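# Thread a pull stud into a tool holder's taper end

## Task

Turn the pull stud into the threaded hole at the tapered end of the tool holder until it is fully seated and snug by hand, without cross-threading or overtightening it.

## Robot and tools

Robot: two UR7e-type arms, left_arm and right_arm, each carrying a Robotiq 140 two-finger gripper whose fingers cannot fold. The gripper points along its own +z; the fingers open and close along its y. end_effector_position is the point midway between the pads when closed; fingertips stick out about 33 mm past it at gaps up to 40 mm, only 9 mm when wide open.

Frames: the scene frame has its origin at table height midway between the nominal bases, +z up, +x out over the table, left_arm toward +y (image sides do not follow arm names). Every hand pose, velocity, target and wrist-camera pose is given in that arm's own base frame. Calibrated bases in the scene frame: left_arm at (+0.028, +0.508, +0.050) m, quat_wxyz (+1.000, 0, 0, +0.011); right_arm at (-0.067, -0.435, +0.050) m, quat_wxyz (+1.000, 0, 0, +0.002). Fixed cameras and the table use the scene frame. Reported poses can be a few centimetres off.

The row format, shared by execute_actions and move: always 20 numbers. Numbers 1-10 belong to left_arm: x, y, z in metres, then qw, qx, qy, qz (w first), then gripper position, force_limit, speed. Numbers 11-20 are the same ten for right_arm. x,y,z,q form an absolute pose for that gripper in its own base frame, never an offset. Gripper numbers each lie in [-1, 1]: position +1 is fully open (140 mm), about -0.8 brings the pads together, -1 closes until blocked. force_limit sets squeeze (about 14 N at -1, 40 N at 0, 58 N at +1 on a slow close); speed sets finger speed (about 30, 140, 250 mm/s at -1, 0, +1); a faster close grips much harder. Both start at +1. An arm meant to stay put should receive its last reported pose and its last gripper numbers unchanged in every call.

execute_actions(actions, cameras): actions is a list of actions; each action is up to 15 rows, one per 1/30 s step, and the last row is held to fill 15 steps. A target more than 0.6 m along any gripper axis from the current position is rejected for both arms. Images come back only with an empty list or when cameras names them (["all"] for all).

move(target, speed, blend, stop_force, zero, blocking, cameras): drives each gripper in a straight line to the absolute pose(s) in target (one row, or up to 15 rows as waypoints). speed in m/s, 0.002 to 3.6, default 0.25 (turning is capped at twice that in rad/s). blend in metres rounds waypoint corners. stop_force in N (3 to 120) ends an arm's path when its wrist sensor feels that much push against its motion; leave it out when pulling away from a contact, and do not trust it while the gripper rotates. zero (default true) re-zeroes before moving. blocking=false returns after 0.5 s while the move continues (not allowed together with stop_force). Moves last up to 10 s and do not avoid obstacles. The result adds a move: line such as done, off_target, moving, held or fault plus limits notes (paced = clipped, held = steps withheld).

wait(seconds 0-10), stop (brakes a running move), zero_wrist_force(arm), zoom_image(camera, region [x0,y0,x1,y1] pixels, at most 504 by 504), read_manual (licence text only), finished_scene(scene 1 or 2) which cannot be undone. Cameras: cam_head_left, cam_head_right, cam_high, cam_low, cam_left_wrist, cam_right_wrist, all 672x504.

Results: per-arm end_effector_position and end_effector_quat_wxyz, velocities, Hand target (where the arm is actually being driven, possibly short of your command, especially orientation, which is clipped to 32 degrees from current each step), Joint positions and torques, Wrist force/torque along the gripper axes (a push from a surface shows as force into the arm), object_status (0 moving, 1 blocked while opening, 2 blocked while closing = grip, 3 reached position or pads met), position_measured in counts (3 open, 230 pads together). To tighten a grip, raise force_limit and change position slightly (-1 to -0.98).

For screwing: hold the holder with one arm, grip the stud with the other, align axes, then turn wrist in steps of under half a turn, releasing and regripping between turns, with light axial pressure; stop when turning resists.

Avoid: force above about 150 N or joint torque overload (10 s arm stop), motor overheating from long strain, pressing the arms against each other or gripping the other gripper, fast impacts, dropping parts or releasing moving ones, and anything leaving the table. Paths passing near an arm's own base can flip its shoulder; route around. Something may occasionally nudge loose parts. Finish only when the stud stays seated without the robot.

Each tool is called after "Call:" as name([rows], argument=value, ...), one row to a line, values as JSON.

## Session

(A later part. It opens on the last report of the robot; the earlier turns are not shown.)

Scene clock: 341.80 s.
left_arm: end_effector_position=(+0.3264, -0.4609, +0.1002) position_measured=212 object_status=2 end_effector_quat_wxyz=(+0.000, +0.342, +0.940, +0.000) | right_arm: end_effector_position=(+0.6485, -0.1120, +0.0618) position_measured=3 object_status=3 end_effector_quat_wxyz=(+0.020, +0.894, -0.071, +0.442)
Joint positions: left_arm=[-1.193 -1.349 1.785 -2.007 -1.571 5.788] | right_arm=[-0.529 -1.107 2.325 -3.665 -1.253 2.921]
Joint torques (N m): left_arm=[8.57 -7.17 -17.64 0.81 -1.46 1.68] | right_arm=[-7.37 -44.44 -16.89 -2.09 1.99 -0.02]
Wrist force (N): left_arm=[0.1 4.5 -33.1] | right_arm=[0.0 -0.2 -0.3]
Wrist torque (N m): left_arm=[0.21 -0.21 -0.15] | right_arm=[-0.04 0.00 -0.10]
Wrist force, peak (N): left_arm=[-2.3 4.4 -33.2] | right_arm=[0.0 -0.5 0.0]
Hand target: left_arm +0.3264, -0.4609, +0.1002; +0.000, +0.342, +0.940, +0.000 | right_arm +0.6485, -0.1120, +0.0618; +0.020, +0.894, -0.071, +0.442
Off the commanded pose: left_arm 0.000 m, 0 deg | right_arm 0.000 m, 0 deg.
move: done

Call:
move([
  [0.3264,-0.4609,0.106,0,0.342,0.94,0,-1,0.5,-1,0.6485,-0.1120,0.0618,0.020,0.894,-0.071,0.442,1,1,1],
  [0.3264,-0.4609,0.106,0,-0.643,0.766,0,-1,0.5,-1,0.6485,-0.1120,0.0618,0.020,0.894,-0.071,0.442,1,1,1],
  [0.3264,-0.4609,0.106,0,1,0,0,-1,0.5,-1,0.6485,-0.1120,0.0618,0.020,0.894,-0.071,0.442,1,1,1],
  [0.3264,-0.4609,0.106,0,0.5,0.866,0,-1,0.5,-1,0.6485,-0.1120,0.0618,0.020,0.894,-0.071,0.442,1,1,1],
  [0.3264,-0.4609,0.106,0,-0.5,0.866,0,-1,0.5,-1,0.6485,-0.1120,0.0618,0.020,0.894,-0.071,0.442,1,1,1],
  [0.3264,-0.4609,0.106,0,1,0,0,-1,0.5,-1,0.6485,-0.1120,0.0618,0.020,0.894,-0.071,0.442,1,1,1],
], speed=0.8, blend=0.02)

Call:
move(target=[0.3264,-0.4609,0.09,0,1,0,0,-1,0.5,-1,0.6485,-0.1120,0.0618,0.020,0.894,-0.071,0.442,1,1,1], speed=0.005, stop_force=4)

Call:
move(target=[0.3294,-0.4609,0.1015,0,1,0,0,-1,0.5,-1,0.6485,-0.1120,0.0618,0.020,0.894,-0.071,0.442,1,1,1], speed=0.004, stop_force=4)

Call:
move(target=[0.3234,-0.4609,0.1015,0,1,0,0,-1,0.5,-1,0.6485,-0.1120,0.0618,0.020,0.894,-0.071,0.442,1,1,1], speed=0.004, stop_force=7)

Call:
move(target=[0.3264,-0.4609,0.1015,0,1,0,0,-1,0.5,-1,0.6485,-0.1120,0.0618,0.020,0.894,-0.071,0.442,1,1,1], speed=0.01)

Call:
move(target=[0.3264,-0.4579,0.1015,0,1,0,0,-1,0.5,-1,0.6485,-0.1120,0.0618,0.020,0.894,-0.071,0.442,1,1,1], speed=0.004, stop_force=4)

Call:
move(target=[0.3264,-0.4639,0.1015,0,1,0,0,-1,0.5,-1,0.6485,-0.1120,0.0618,0.020,0.894,-0.071,0.442,1,1,1], speed=0.004, stop_force=7)

Scene clock: 368.73 s.
left_arm: end_effector_position=(+0.3264, -0.4609, +0.1060) position_measured=212 object_status=2 end_effector_quat_wxyz=(+0.000, +1.000, +0.000, +0.000) | right_arm: end_effector_position=(+0.6485, -0.1120, +0.0618) position_measured=3 object_status=3 end_effector_quat_wxyz=(+0.020, +0.894, -0.071, +0.442)
Joint positions: left_arm=[-1.193 -1.354 1.776 -1.992 -1.571 -4.334] | right_arm=[-0.529 -1.107 2.325 -3.665 -1.253 2.921]
Joint torques (N m): left_arm=[-1.69 -43.58 -16.09 -0.45 0.17 -1.57] | right_arm=[-6.48 -44.61 -17.54 -2.27 1.96 -0.05]
Wrist force (N): left_arm=[-1.2 2.2 -0.6] | right_arm=[0.0 -0.2 0.0]
Wrist torque (N m): left_arm=[0.21 -0.16 -0.29] | right_arm=[-0.04 -0.02 -0.10]
Wrist force, peak (N): left_arm=[-0.3 4.0 -33.2] | right_arm=[-0.1 -0.5 0.1]
Hand target: left_arm +0.3264, -0.4609, +0.1060; +0.000, +1.000, +0.000, +0.000 | right_arm +0.6485, -0.1120, +0.0618; +0.020, +0.894, -0.071, +0.442
Off the commanded pose: left_arm 0.000 m, 0 deg | right_arm 0.000 m, 0 deg.
move: done; blend cut to 0.0029 m at target 1

Scene clock: 370.77 s.
left_arm: end_effector_position=(+0.3264, -0.4609, +0.1010) position_measured=212 object_status=2 end_effector_quat_wxyz=(+0.000, +1.000, +0.000, +0.000) | right_arm: end_effector_position=(+0.6485, -0.1120, +0.0618) position_measured=3 object_status=3 end_effector_quat_wxyz=(+0.020, +0.894, -0.071, +0.442)
Joint positions: left_arm=[-1.193 -1.349 1.784 -2.005 -1.571 -4.334] | right_arm=[-0.529 -1.107 2.325 -3.665 -1.253 2.921]
Joint torques (N m): left_arm=[6.75 -41.73 -28.93 -0.09 -1.83 -1.93] | right_arm=[-7 -44.34 -17.94 -2.26 1.97 -0.05]
Wrist force (N): left_arm=[-1.1 2.0 -4.6] | right_arm=[0.2 -0.3 -0.2]
Wrist torque (N m): left_arm=[0.17 -0.11 -0.27] | right_arm=[-0.06 -0.05 -0.10]
Wrist force, peak (N): left_arm=[-0.2 0.7 -9.7] | right_arm=[0.1 -0.4 -0.2]
Hand target: left_arm +0.3264, -0.4609, +0.1011; +0.000, +1.000, +0.000, +0.000 | right_arm +0.6485, -0.1120, +0.0618; +0.020, +0.894, -0.071, +0.442
Off the commanded pose: left_arm 0.011 m, 0 deg | right_arm 0.000 m, 0 deg.
move: contact (left_arm)

Scene clock: 372.10 s.
left_arm: end_effector_position=(+0.3294, -0.4609, +0.1015) position_measured=212 object_status=2 end_effector_quat_wxyz=(+0.000, +1.000, +0.000, +0.000) | right_arm: end_effector_position=(+0.6485, -0.1120, +0.0618) position_measured=3 object_status=3 end_effector_quat_wxyz=(+0.020, +0.894, -0.071, +0.442)
Joint positions: left_arm=[-1.188 -1.346 1.778 -2.003 -1.571 -4.329] | right_arm=[-0.529 -1.107 2.325 -3.665 -1.253 2.921]
Joint torques (N m): left_arm=[1.15 -32.09 -21.02 -1.22 0.21 -0.33] | right_arm=[-7.12 -44.65 -18.2 -2.03 1.91 0.04]
Wrist force (N): left_arm=[-3.7 3.4 -0.2] | right_arm=[-0.1 -0.2 0.0]
Wrist torque (N m): left_arm=[0.21 -0.23 -0.29] | right_arm=[-0.05 0.01 -0.10]
Wrist force, peak (N): left_arm=[-3.9 3.6 -0.6] | right_arm=[-0.1 -0.5 0.0]
Hand target: left_arm +0.3294, -0.4609, +0.1015; +0.000, +1.000, +0.000, +0.000 | right_arm +0.6485, -0.1120, +0.0618; +0.020, +0.894, -0.071, +0.442
Off the commanded pose: left_arm 0.000 m, 0 deg | right_arm 0.000 m, 0 deg.
move: done

Scene clock: 374.20 s.
left_arm: end_effector_position=(+0.3234, -0.4609, +0.1015) position_measured=212 object_status=2 end_effector_quat_wxyz=(+0.000, +1.000, +0.000, +0.000) | right_arm: end_effector_position=(+0.6485, -0.1120, +0.0618) position_measured=3 object_status=3 end_effector_quat_wxyz=(+0.020, +0.894, -0.071, +0.442)
Joint positions: left_arm=[-1.198 -1.354 1.788 -2.005 -1.571 -4.34] | right_arm=[-0.529 -1.107 2.325 -3.665 -1.253 2.921]
Joint torques (N m): left_arm=[2.5 -29.49 -18.44 -3.35 0.72 0.47] | right_arm=[-7.14 -44.56 -17.82 -2.16 1.94 0]
Wrist force (N): left_arm=[1.1 2.7 -7.3] | right_arm=[-0.1 -0.4 0.1]
Wrist torque (N m): left_arm=[0.24 -0.13 -0.07] | right_arm=[-0.08 0.01 -0.10]
Wrist force, peak (N): left_arm=[1.0 2.8 -7.4] | right_arm=[-0.1 -0.4 -0.3]
Hand target: left_arm +0.3234, -0.4609, +0.1015; +0.000, +1.000, +0.000, +0.000 | right_arm +0.6485, -0.1120, +0.0618; +0.020, +0.894, -0.071, +0.442
Off the commanded pose: left_arm 0.000 m, 0 deg | right_arm 0.000 m, 0 deg.
move: done

Scene clock: 374.90 s.
left_arm: end_effector_position=(+0.3265, -0.4609, +0.1015) position_measured=212 object_status=2 end_effector_quat_wxyz=(+0.000, +1.000, +0.000, +0.000) | right_arm: end_effector_position=(+0.6485, -0.1120, +0.0618) position_measured=3 object_status=3 end_effector_quat_wxyz=(+0.020, +0.894, -0.071, +0.442)
Joint positions: left_arm=[-1.193 -1.35 1.783 -2.004 -1.571 -4.334] | right_arm=[-0.529 -1.107 2.325 -3.665 -1.253 2.921]
Joint torques (N m): left_arm=[3.04 -29.22 -26.72 -0.5 0.19 1.3] | right_arm=[-7.6 -44.56 -17.68 -2.14 1.89 0.07]
Wrist force (N): left_arm=[-1.8 2.1 -0.8] | right_arm=[0.2 -0.4 -0.1]
Wrist torque (N m): left_arm=[0.16 -0.05 -0.28] | right_arm=[-0.09 -0.03 -0.09]
Wrist force, peak (N): left_arm=[0.8 2.4 -7.3] | right_arm=[0.2 -0.4 -0.1]
Hand target: left_arm +0.3264, -0.4609, +0.1015; +0.000, +1.000, +0.000, +0.000 | right_arm +0.6485, -0.1120, +0.0618; +0.020, +0.894, -0.071, +0.442
Off the commanded pose: left_arm 0.000 m, 0 deg | right_arm 0.000 m, 0 deg.
move: done

Scene clock: 376.20 s.
left_arm: end_effector_position=(+0.3264, -0.4599, +0.1015) position_measured=212 object_status=2 end_effector_quat_wxyz=(+0.000, +1.000, +0.000, +0.000) | right_arm: end_effector_position=(+0.6485, -0.1120, +0.0618) position_measured=3 object_status=3 end_effector_quat_wxyz=(+0.020, +0.894, -0.071, +0.442)
Joint positions: left_arm=[-1.192 -1.352 1.785 -2.004 -1.571 -4.334] | right_arm=[-0.529 -1.107 2.325 -3.665 -1.253 2.921]
Joint torques (N m): left_arm=[-5.94 -22.61 -28.11 0.88 -0.29 -1.67] | right_arm=[-7.26 -44.33 -18.04 -2.17 2.06 -0.03]
Wrist force (N): left_arm=[-2.0 5.1 -4.3] | right_arm=[-0.2 -0.3 0.0]
Wrist torque (N m): left_arm=[0.08 -0.12 -0.28] | right_arm=[-0.07 0.05 -0.10]
Wrist force, peak (N): left_arm=[-2.0 6.3 -3.6] | right_arm=[-0.1 -0.4 -0.1]
Hand target: left_arm +0.3264, -0.4599, +0.1015; +0.000, +1.000, +0.000, +0.000 | right_arm +0.6485, -0.1120, +0.0618; +0.020, +0.894, -0.071, +0.442
Off the commanded pose: left_arm 0.002 m, 0 deg | right_arm 0.000 m, 0 deg.
move: contact (left_arm)

Scene clock: 377.80 s.
left_arm: end_effector_position=(+0.3264, -0.4620, +0.1015) position_measured=212 object_status=2 end_effector_quat_wxyz=(+0.000, +1.000, +0.000, +0.000) | right_arm: end_effector_position=(+0.6485, -0.1120, +0.0618) position_measured=3 object_status=3 end_effector_quat_wxyz=(+0.020, +0.894, -0.071, +0.442)
Joint positions: left_arm=[-1.194 -1.348 1.78 -2.003 -1.571 -4.335] | right_arm=[-0.529 -1.107 2.325 -3.665 -1.253 2.921]
Joint torques (N m): left_arm=[8.23 -42.38 -15.62 -6.05 -0.56 1.69] | right_arm=[-6.54 -45.29 -17.41 -2.1 2.01 -0.13]
Wrist force (N): left_arm=[-1.8 -1.2 -4.9] | right_arm=[-0.2 -0.2 -0.1]
Wrist torque (N m): left_arm=[0.38 -0.11 -0.08] | right_arm=[-0.04 0.04 -0.10]
Wrist force, peak (N): left_arm=[-1.6 -2.3 -7.6] | right_arm=[-0.1 -0.5 0.0]
Hand target: left_arm +0.3264, -0.4620, +0.1015; +0.000, +1.000, +0.000, +0.000 | right_arm +0.6485, -0.1120, +0.0618; +0.020, +0.894, -0.071, +0.442
Off the commanded pose: left_arm 0.002 m, 0 deg | right_arm 0.000 m, 0 deg.
move: contact (left_arm)

Call:
move([
  [0.3264,-0.46095,0.104,0,1,0,0,-1,0.5,-1,0.6485,-0.1120,0.0618,0.020,0.894,-0.071,0.442,1,1,1],
  [0.3264,-0.46095,0.104,0,0.7071,-0.7071,0,-1,0.5,-1,0.6485,-0.1120,0.0618,0.020,0.894,-0.071,0.442,1,1,1],
  [0.3264,-0.46095,0.1015,0,0.7071,-0.7071,0,-1,0.5,-1,0.6485,-0.1120,0.0618,0.020,0.894,-0.071,0.442,1,1,1],
], speed=[0.02,0.4,0.01], cameras=["cam_left_wrist"])

Call:
zoom_image(camera="cam_left_wrist", region=[290, 150, 430, 270])

Call:
move(target=[0.3294,-0.46095,0.1015,0,0.7071,-0.7071,0,-1,0.5,-1,0.6485,-0.1120,0.0618,0.020,0.894,-0.071,0.442,1,1,1], speed=0.004, stop_force=4)

Call:
move(target=[0.3234,-0.46095,0.1015,0,0.7071,-0.7071,0,-1,0.5,-1,0.6485,-0.1120,0.0618,0.020,0.894,-0.071,0.442,1,1,1], speed=0.004, stop_force=7)

Scene clock: 400.53 s.
left_arm: end_effector_position=(+0.3264, -0.4610, +0.1015) position_measured=212 object_status=2 end_effector_quat_wxyz=(+0.000, +0.707, -0.707, +0.000) | right_arm: end_effector_position=(+0.6485, -0.1120, +0.0618) position_measured=3 object_status=3 end_effector_quat_wxyz=(+0.020, +0.894, -0.071, +0.442)
Joint positions: left_arm=[-1.193 -1.35 1.783 -2.004 -1.571 -2.764] | right_arm=[-0.529 -1.107 2.325 -3.665 -1.253 2.921]
Joint torques (N m): left_arm=[9 -28.87 -20.66 -3.13 0.2 1.97] | right_arm=[-7.45 -45.03 -18.27 -2.18 2.02 -0.08]
Wrist force (N): left_arm=[-1.7 0.8 -3.3] | right_arm=[0.0 -0.1 0.0]
Wrist torque (N m): left_arm=[0.32 -0.13 -0.10] | right_arm=[-0.03 0.01 -0.10]
Wrist force, peak (N): left_arm=[-1.9 -1.1 -5.0] | right_arm=[0.0 -0.5 -0.3]
Hand target: left_arm +0.3264, -0.4609, +0.1015; +0.000, +0.707, -0.707, +0.000 | right_arm +0.6485, -0.1120, +0.0618; +0.020, +0.894, -0.071, +0.442
Off the commanded pose: left_arm 0.000 m, 0 deg | right_arm 0.000 m, 0 deg.
move: done
Images, in order (width x height): cam_left_wrist 672x504.

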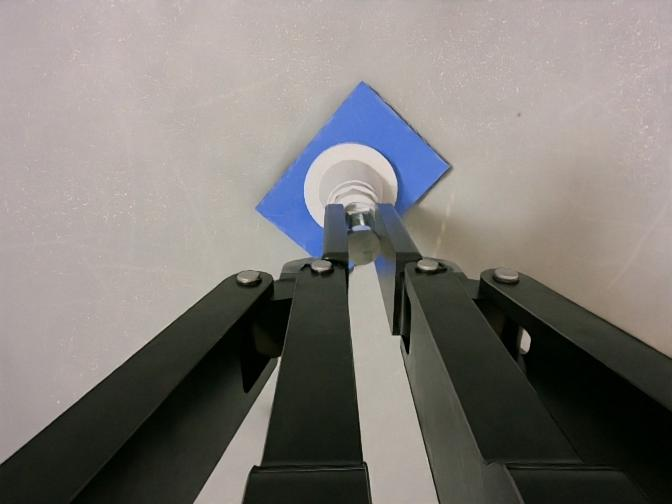

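Scaled by 3.600 from the camera's 672x504 image, which has a finer 960x720 frame.

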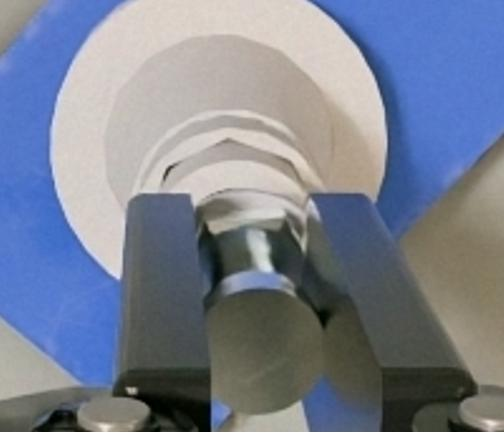

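Scene clock: 401.87 s.
left_arm: end_effector_position=(+0.3277, -0.4609, +0.1015) position_measured=212 object_status=2 end_effector_quat_wxyz=(+0.000, +0.707, -0.707, +0.000) | right_arm: end_effector_position=(+0.6485, -0.1120, +0.0618) position_measured=3 object_status=3 end_effector_quat_wxyz=(+0.020, +0.894, -0.071, +0.442)
Joint positions: left_arm=[-1.191 -1.348 1.781 -2.003 -1.571 -2.761] | right_arm=[-0.529 -1.107 2.325 -3.665 -1.253 2.921]
Joint torques (N m): left_arm=[-5.78 -42.76 -16.15 -4.41 2.42 -1.81] | right_arm=[-6.15 -45.04 -18.18 -2.05 1.93 0.03]
Wrist force (N): left_arm=[-2.2 4.6 -2.6] | right_arm=[0.0 -0.1 -0.2]
Wrist torque (N m): left_arm=[0.17 -0.06 -0.28] | right_arm=[-0.02 0.00 -0.10]
Wrist force, peak (N): left_arm=[-1.9 5.1 -4.5] | right_arm=[-0.1 -0.4 0.1]
Hand target: left_arm +0.3277, -0.4609, +0.1015; +0.000, +0.707, -0.707, +0.000 | right_arm +0.6485, -0.1120, +0.0618; +0.020, +0.894, -0.071, +0.442
Off the commanded pose: left_arm 0.002 m, 0 deg | right_arm 0.000 m, 0 deg.
move: contact (left_arm)

Scene clock: 403.40 s.
left_arm: end_effector_position=(+0.3258, -0.4610, +0.1015) position_measured=212 object_status=2 end_effector_quat_wxyz=(+0.000, +0.707, -0.707, +0.000) | right_arm: end_effector_position=(+0.6485, -0.1120, +0.0618) position_measured=3 object_status=3 end_effector_quat_wxyz=(+0.020, +0.894, -0.071, +0.442)
Joint positions: left_arm=[-1.194 -1.351 1.784 -2.004 -1.571 -2.765] | right_arm=[-0.529 -1.107 2.325 -3.665 -1.253 2.921]
Joint torques (N m): left_arm=[7.31 -22.81 -28.75 -0.93 -0.37 2.07] | right_arm=[-5.93 -44 -18 -2.17 1.91 -0.08]
Wrist force (N): left_arm=[-1.6 -1.9 -5.0] | right_arm=[0.1 0.0 0.0]
Wrist torque (N m): left_arm=[0.36 -0.18 -0.10] | right_arm=[-0.01 -0.01 -0.09]
Wrist force, peak (N): left_arm=[-2.0 -3.0 -4.5] | right_arm=[-0.3 -0.4 -0.2]
Hand target: left_arm +0.3258, -0.4610, +0.1015; +0.000, +0.707, -0.707, +0.000 | right_arm +0.6485, -0.1120, +0.0618; +0.020, +0.894, -0.071, +0.442
Off the commanded pose: left_arm 0.002 m, 0 deg | right_arm 0.000 m, 0 deg.
move: contact (left_arm)

Call:
move([
  [0.32675,-0.46095,0.1015,0,0.7071,-0.7071,0,-1,0.5,-1,0.6485,-0.1120,0.0618,0.020,0.894,-0.071,0.442,1,1,1],
  [0.32675,-0.46095,0.1007,0,0.7071,-0.7071,0,-1,0.5,-1,0.6485,-0.1120,0.0618,0.020,0.894,-0.071,0.442,1,1,1],
], speed=0.01)

Call:
move(target=[0.32675,-0.46095,0.1007,0,0,1,0,-1,0.5,-1,0.6485,-0.1120,0.0618,0.020,0.894,-0.071,0.442,1,1,1], speed=0.4)

Call:
move(target=[0.32675,-0.46095,0.1007,0,0.7071,0.7071,0,-1,0.5,-1,0.6485,-0.1120,0.0618,0.020,0.894,-0.071,0.442,1,1,1], speed=0.4)

Call:
move(target=[0.32675,-0.46095,0.1007,0,1,0,0,-1,0.5,-1,0.6485,-0.1120,0.0618,0.020,0.894,-0.071,0.442,1,1,1], speed=0.4)

Call:
move(target=[0.32675,-0.46095,0.1007,0,0.7071,-0.7071,0,-1,0.5,-1,0.6485,-0.1120,0.0618,0.020,0.894,-0.071,0.442,1,1,1], speed=0.4)

Call:
move(target=[0.32675,-0.46095,0.1007,0,0,1,0,-1,0.5,-1,0.6485,-0.1120,0.0618,0.020,0.894,-0.071,0.442,1,1,1], speed=0.4)

Scene clock: 419.80 s.
left_arm: end_effector_position=(+0.3268, -0.4610, +0.1008) position_measured=212 object_status=2 end_effector_quat_wxyz=(+0.000, +0.707, -0.707, +0.000) | right_arm: end_effector_position=(+0.6485, -0.1120, +0.0618) position_measured=3 object_status=3 end_effector_quat_wxyz=(+0.020, +0.894, -0.071, +0.442)
Joint positions: left_arm=[-1.192 -1.349 1.783 -2.006 -1.571 -2.763] | right_arm=[-0.529 -1.107 2.325 -3.665 -1.253 2.921]
Joint torques (N m): left_arm=[5.85 -19.05 -9.9 -2.81 -1.74 1.26] | right_arm=[-6.95 -44.59 -17.7 -2.16 1.97 -0.03]
Wrist force (N): left_arm=[-3.0 1.9 -18.2] | right_arm=[0.1 -0.1 -0.1]
Wrist torque (N m): left_arm=[0.19 -0.12 -0.30] | right_arm=[-0.02 -0.02 -0.10]
Wrist force, peak (N): left_arm=[-3.0 1.9 -18.2] | right_arm=[0.1 -0.4 -0.2]
Hand target: left_arm +0.3268, -0.4610, +0.1007; +0.000, +0.707, -0.707, +0.000 | right_arm +0.6485, -0.1120, +0.0618; +0.020, +0.894, -0.071, +0.442
Off the commanded pose: left_arm 0.000 m, 0 deg | right_arm 0.000 m, 0 deg.
move: done

Scene clock: 422.30 s.
left_arm: end_effector_position=(+0.3267, -0.4610, +0.1007) position_measured=212 object_status=2 end_effector_quat_wxyz=(+0.000, +0.000, +1.000, +0.000) | right_arm: end_effector_position=(+0.6485, -0.1120, +0.0618) position_measured=3 object_status=3 end_effector_quat_wxyz=(+0.020, +0.894, -0.071, +0.442)
Joint positions: left_arm=[-1.192 -1.349 1.783 -2.006 -1.571 -1.193] | right_arm=[-0.529 -1.107 2.325 -3.665 -1.253 2.921]
Joint torques (N m): left_arm=[8.76 -20.04 -25.73 1.34 -0.53 1.66] | right_arm=[-6.71 -44.89 -17.41 -2.17 2.1 -0.16]
Wrist force (N): left_arm=[-1.9 -0.1 -9.4] | right_arm=[-0.1 -0.1 -0.1]
Wrist torque (N m): left_arm=[0.27 -0.19 -0.07] | right_arm=[-0.03 0.02 -0.10]
Wrist force, peak (N): left_arm=[-1.9 2.0 -24.2] | right_arm=[0.1 -0.5 0.0]
Hand target: left_arm +0.3268, -0.4609, +0.1007; +0.000, +0.000, +1.000, +0.000 | right_arm +0.6485, -0.1120, +0.0618; +0.020, +0.894, -0.071, +0.442
Off the commanded pose: left_arm 0.000 m, 0 deg | right_arm 0.000 m, 0 deg.
move: done

Scene clock: 424.80 s.
left_arm: end_effector_position=(+0.3267, -0.4610, +0.1007) position_measured=212 object_status=2 end_effector_quat_wxyz=(+0.000, +0.707, +0.707, +0.000) | right_arm: end_effector_position=(+0.6485, -0.1120, +0.0618) position_measured=3 object_status=3 end_effector_quat_wxyz=(+0.020, +0.894, -0.071, +0.442)
Joint positions: left_arm=[-1.192 -1.349 1.783 -2.006 -1.571 0.378] | right_arm=[-0.529 -1.107 2.325 -3.665 -1.253 2.921]
Joint torques (N m): left_arm=[8.78 -18.8 -25.59 1.29 -0.92 1.82] | right_arm=[-7.54 -44.64 -17.56 -2.26 1.86 0.01]
Wrist force (N): left_arm=[-2.8 3.0 -11.3] | right_arm=[-0.1 -0.1 0.1]
Wrist torque (N m): left_arm=[0.28 -0.13 -0.10] | right_arm=[-0.03 0.03 -0.10]
Wrist force, peak (N): left_arm=[-3.9 3.0 -13.7] | right_arm=[-0.1 -0.5 -0.1]
Hand target: left_arm +0.3268, -0.4609, +0.1007; +0.000, +0.707, +0.707, +0.000 | right_arm +0.6485, -0.1120, +0.0618; +0.020, +0.894, -0.071, +0.442
Off the commanded pose: left_arm 0.000 m, 0 deg | right_arm 0.000 m, 0 deg.
move: done

Scene clock: 427.30 s.
left_arm: end_effector_position=(+0.3267, -0.4610, +0.1007) position_measured=212 object_status=2 end_effector_quat_wxyz=(+0.000, +1.000, +0.000, +0.000) | right_arm: end_effector_position=(+0.6485, -0.1120, +0.0618) position_measured=3 object_status=3 end_effector_quat_wxyz=(+0.020, +0.894, -0.071, +0.442)
Joint positions: left_arm=[-1.192 -1.349 1.783 -2.006 -1.571 1.949] | right_arm=[-0.529 -1.107 2.325 -3.665 -1.253 2.921]
Joint torques (N m): left_arm=[8.99 -25.08 -31.52 -1.46 -0.73 1.73] | right_arm=[-7.46 -45.21 -16.9 -2.21 1.99 0.1]
Wrist force (N): left_arm=[-1.5 2.0 -0.7] | right_arm=[0.1 -0.3 0.0]
Wrist torque (N m): left_arm=[0.24 -0.18 -0.07] | right_arm=[-0.07 -0.01 -0.10]
Wrist force, peak (N): left_arm=[-2.9 3.6 -11.6] | right_arm=[0.1 -0.5 0.0]
Hand target: left_arm +0.3268, -0.4609, +0.1007; +0.000, +1.000, +0.000, +0.000 | right_arm +0.6485, -0.1120, +0.0618; +0.020, +0.894, -0.071, +0.442
Off the commanded pose: left_arm 0.000 m, 0 deg | right_arm 0.000 m, 0 deg.
move: done

Scene clock: 429.80 s.
left_arm: end_effector_position=(+0.3267, -0.4610, +0.1007) position_measured=212 object_status=2 end_effector_quat_wxyz=(+0.000, +0.707, -0.707, +0.000) | right_arm: end_effector_position=(+0.6485, -0.1120, +0.0618) position_measured=3 object_status=3 end_effector_quat_wxyz=(+0.020, +0.894, -0.071, +0.442)
Joint positions: left_arm=[-1.192 -1.349 1.783 -2.006 -1.571 3.52] | right_arm=[-0.529 -1.107 2.325 -3.665 -1.253 2.921]
Joint torques (N m): left_arm=[8.39 -37.95 -41.81 -4.3 -1.75 1.69] | right_arm=[-7.54 -44.43 -17.21 -2.21 1.96 0.01]
Wrist force (N): left_arm=[-1.5 -0.2 24.3] | right_arm=[0.0 -0.3 -0.1]
Wrist torque (N m): left_arm=[0.38 -0.12 -0.11] | right_arm=[-0.05 0.01 -0.10]
Wrist force, peak (N): left_arm=[-1.4 0.2 24.4] | right_arm=[0.1 -0.4 0.1]
Hand target: left_arm +0.3268, -0.4609, +0.1007; +0.000, +0.707, -0.707, +0.000 | right_arm +0.6485, -0.1120, +0.0618; +0.020, +0.894, -0.071, +0.442
Off the commanded pose: left_arm 0.000 m, 0 deg | right_arm 0.000 m, 0 deg.
move: done

Scene clock: 432.30 s.
left_arm: end_effector_position=(+0.3267, -0.4610, +0.1007) position_measured=212 object_status=2 end_effector_quat_wxyz=(+0.000, +0.000, +1.000, +0.000) | right_arm: end_effector_position=(+0.6485, -0.1120, +0.0618) position_measured=3 object_status=3 end_effector_quat_wxyz=(+0.020, +0.894, -0.071, +0.442)
Joint positions: left_arm=[-1.192 -1.349 1.783 -2.006 -1.571 5.091] | right_arm=[-0.529 -1.107 2.325 -3.665 -1.253 2.921]
Joint torques (N m): left_arm=[6.05 -47.16 -42.59 0.4 -3.95 1.96] | right_arm=[-7.38 -44.39 -17.68 -2.13 2.06 -0.02]
Wrist force (N): left_arm=[-18.2 -9.4 43.5] | right_arm=[0.0 -0.2 0.0]
Wrist torque (N m): left_arm=[0.26 0.08 -0.39] | right_arm=[-0.04 -0.01 -0.09]
Wrist force, peak (N): left_arm=[-18.2 -11.8 48.0] | right_arm=[0.1 -0.5 0.1]
Hand target: left_arm +0.3268, -0.4609, +0.1007; +0.000, +0.000, +1.000, +0.000 | right_arm +0.6485, -0.1120, +0.0618; +0.020, +0.894, -0.071, +0.442
Off the commanded pose: left_arm 0.000 m, 0 deg | right_arm 0.000 m, 0 deg.
move: done

Call:
move([
  [0.32675,-0.46095,0.0997,0,0,1,0,-1,0.5,-1,0.6485,-0.1120,0.0618,0.020,0.894,-0.071,0.442,1,1,1],
  [0.32675,-0.46095,0.0997,0,0,1,0,-0.45,0.5,-1,0.6485,-0.1120,0.0618,0.020,0.894,-0.071,0.442,1,1,1],
], speed=0.01, cameras=["cam_left_wrist","cam_low"])

Call:
zoom_image(camera="cam_low", region=[450, 215, 520, 300])

Call:
zoom_image(camera="cam_left_wrist", region=[290, 150, 430, 270])

Scene clock: 450.97 s.
left_arm: end_effector_position=(+0.3267, -0.4609, +0.0996) position_measured=186 object_status=0 end_effector_quat_wxyz=(+0.000, +0.000, +1.000, +0.000) | right_arm: end_effector_position=(+0.6485, -0.1120, +0.0618) position_measured=3 object_status=3 end_effector_quat_wxyz=(+0.020, +0.894, -0.071, +0.442)
Joint positions: left_arm=[-1.192 -1.348 1.785 -2.008 -1.571 5.091] | right_arm=[-0.529 -1.107 2.325 -3.665 -1.253 2.921]
Joint torques (N m): left_arm=[5.22 -34.33 -27.05 -0.15 -1.5 1.29] | right_arm=[-7.07 -45.11 -18.63 -2.25 2.09 0.12]
Wrist force (N): left_arm=[-0.8 1.0 -0.9] | right_arm=[0.0 -0.4 -0.1]
Wrist torque (N m): left_arm=[-0.04 -0.24 -0.13] | right_arm=[-0.07 0.01 -0.10]
Wrist force, peak (N): left_arm=[-18.3 -9.3 43.2] | right_arm=[0.3 -0.4 -0.1]
Hand target: left_arm +0.3267, -0.4609, +0.0997; +0.000, +0.000, +1.000, +0.000 | right_arm +0.6485, -0.1120, +0.0618; +0.020, +0.894, -0.071, +0.442
Off the commanded pose: left_arm 0.000 m, 0 deg | right_arm 0.000 m, 0 deg.
move: done
Images, in order (width x height): cam_low 672x504, cam_left_wrist 672x504.

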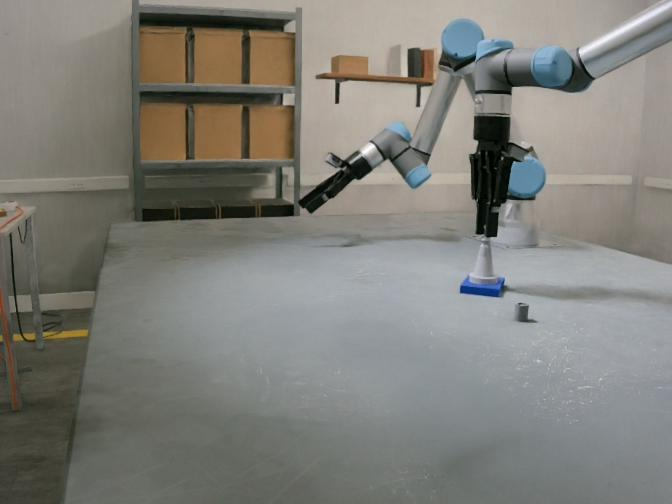

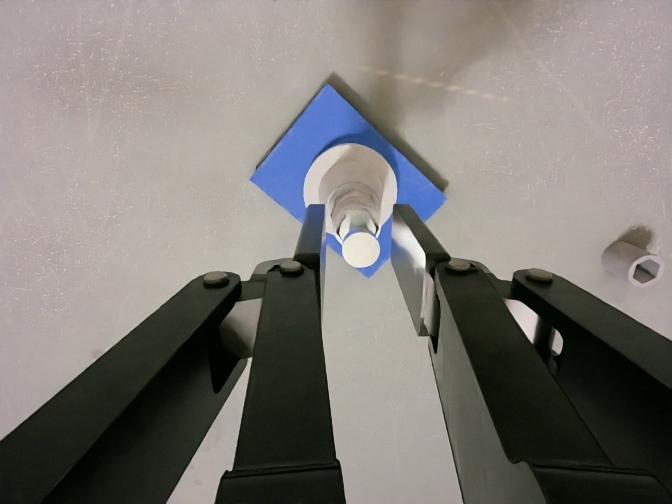

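Scaled by 5.929 from the camera's 672x504 image, which has a finer 960x720 frame.

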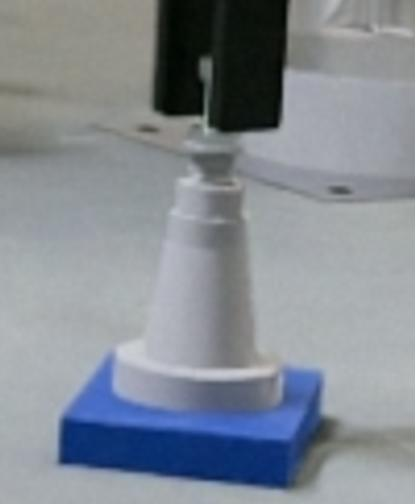

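Scaled by 3.600 from the camera's 672x504 image, which has a finer 960x720 frame.

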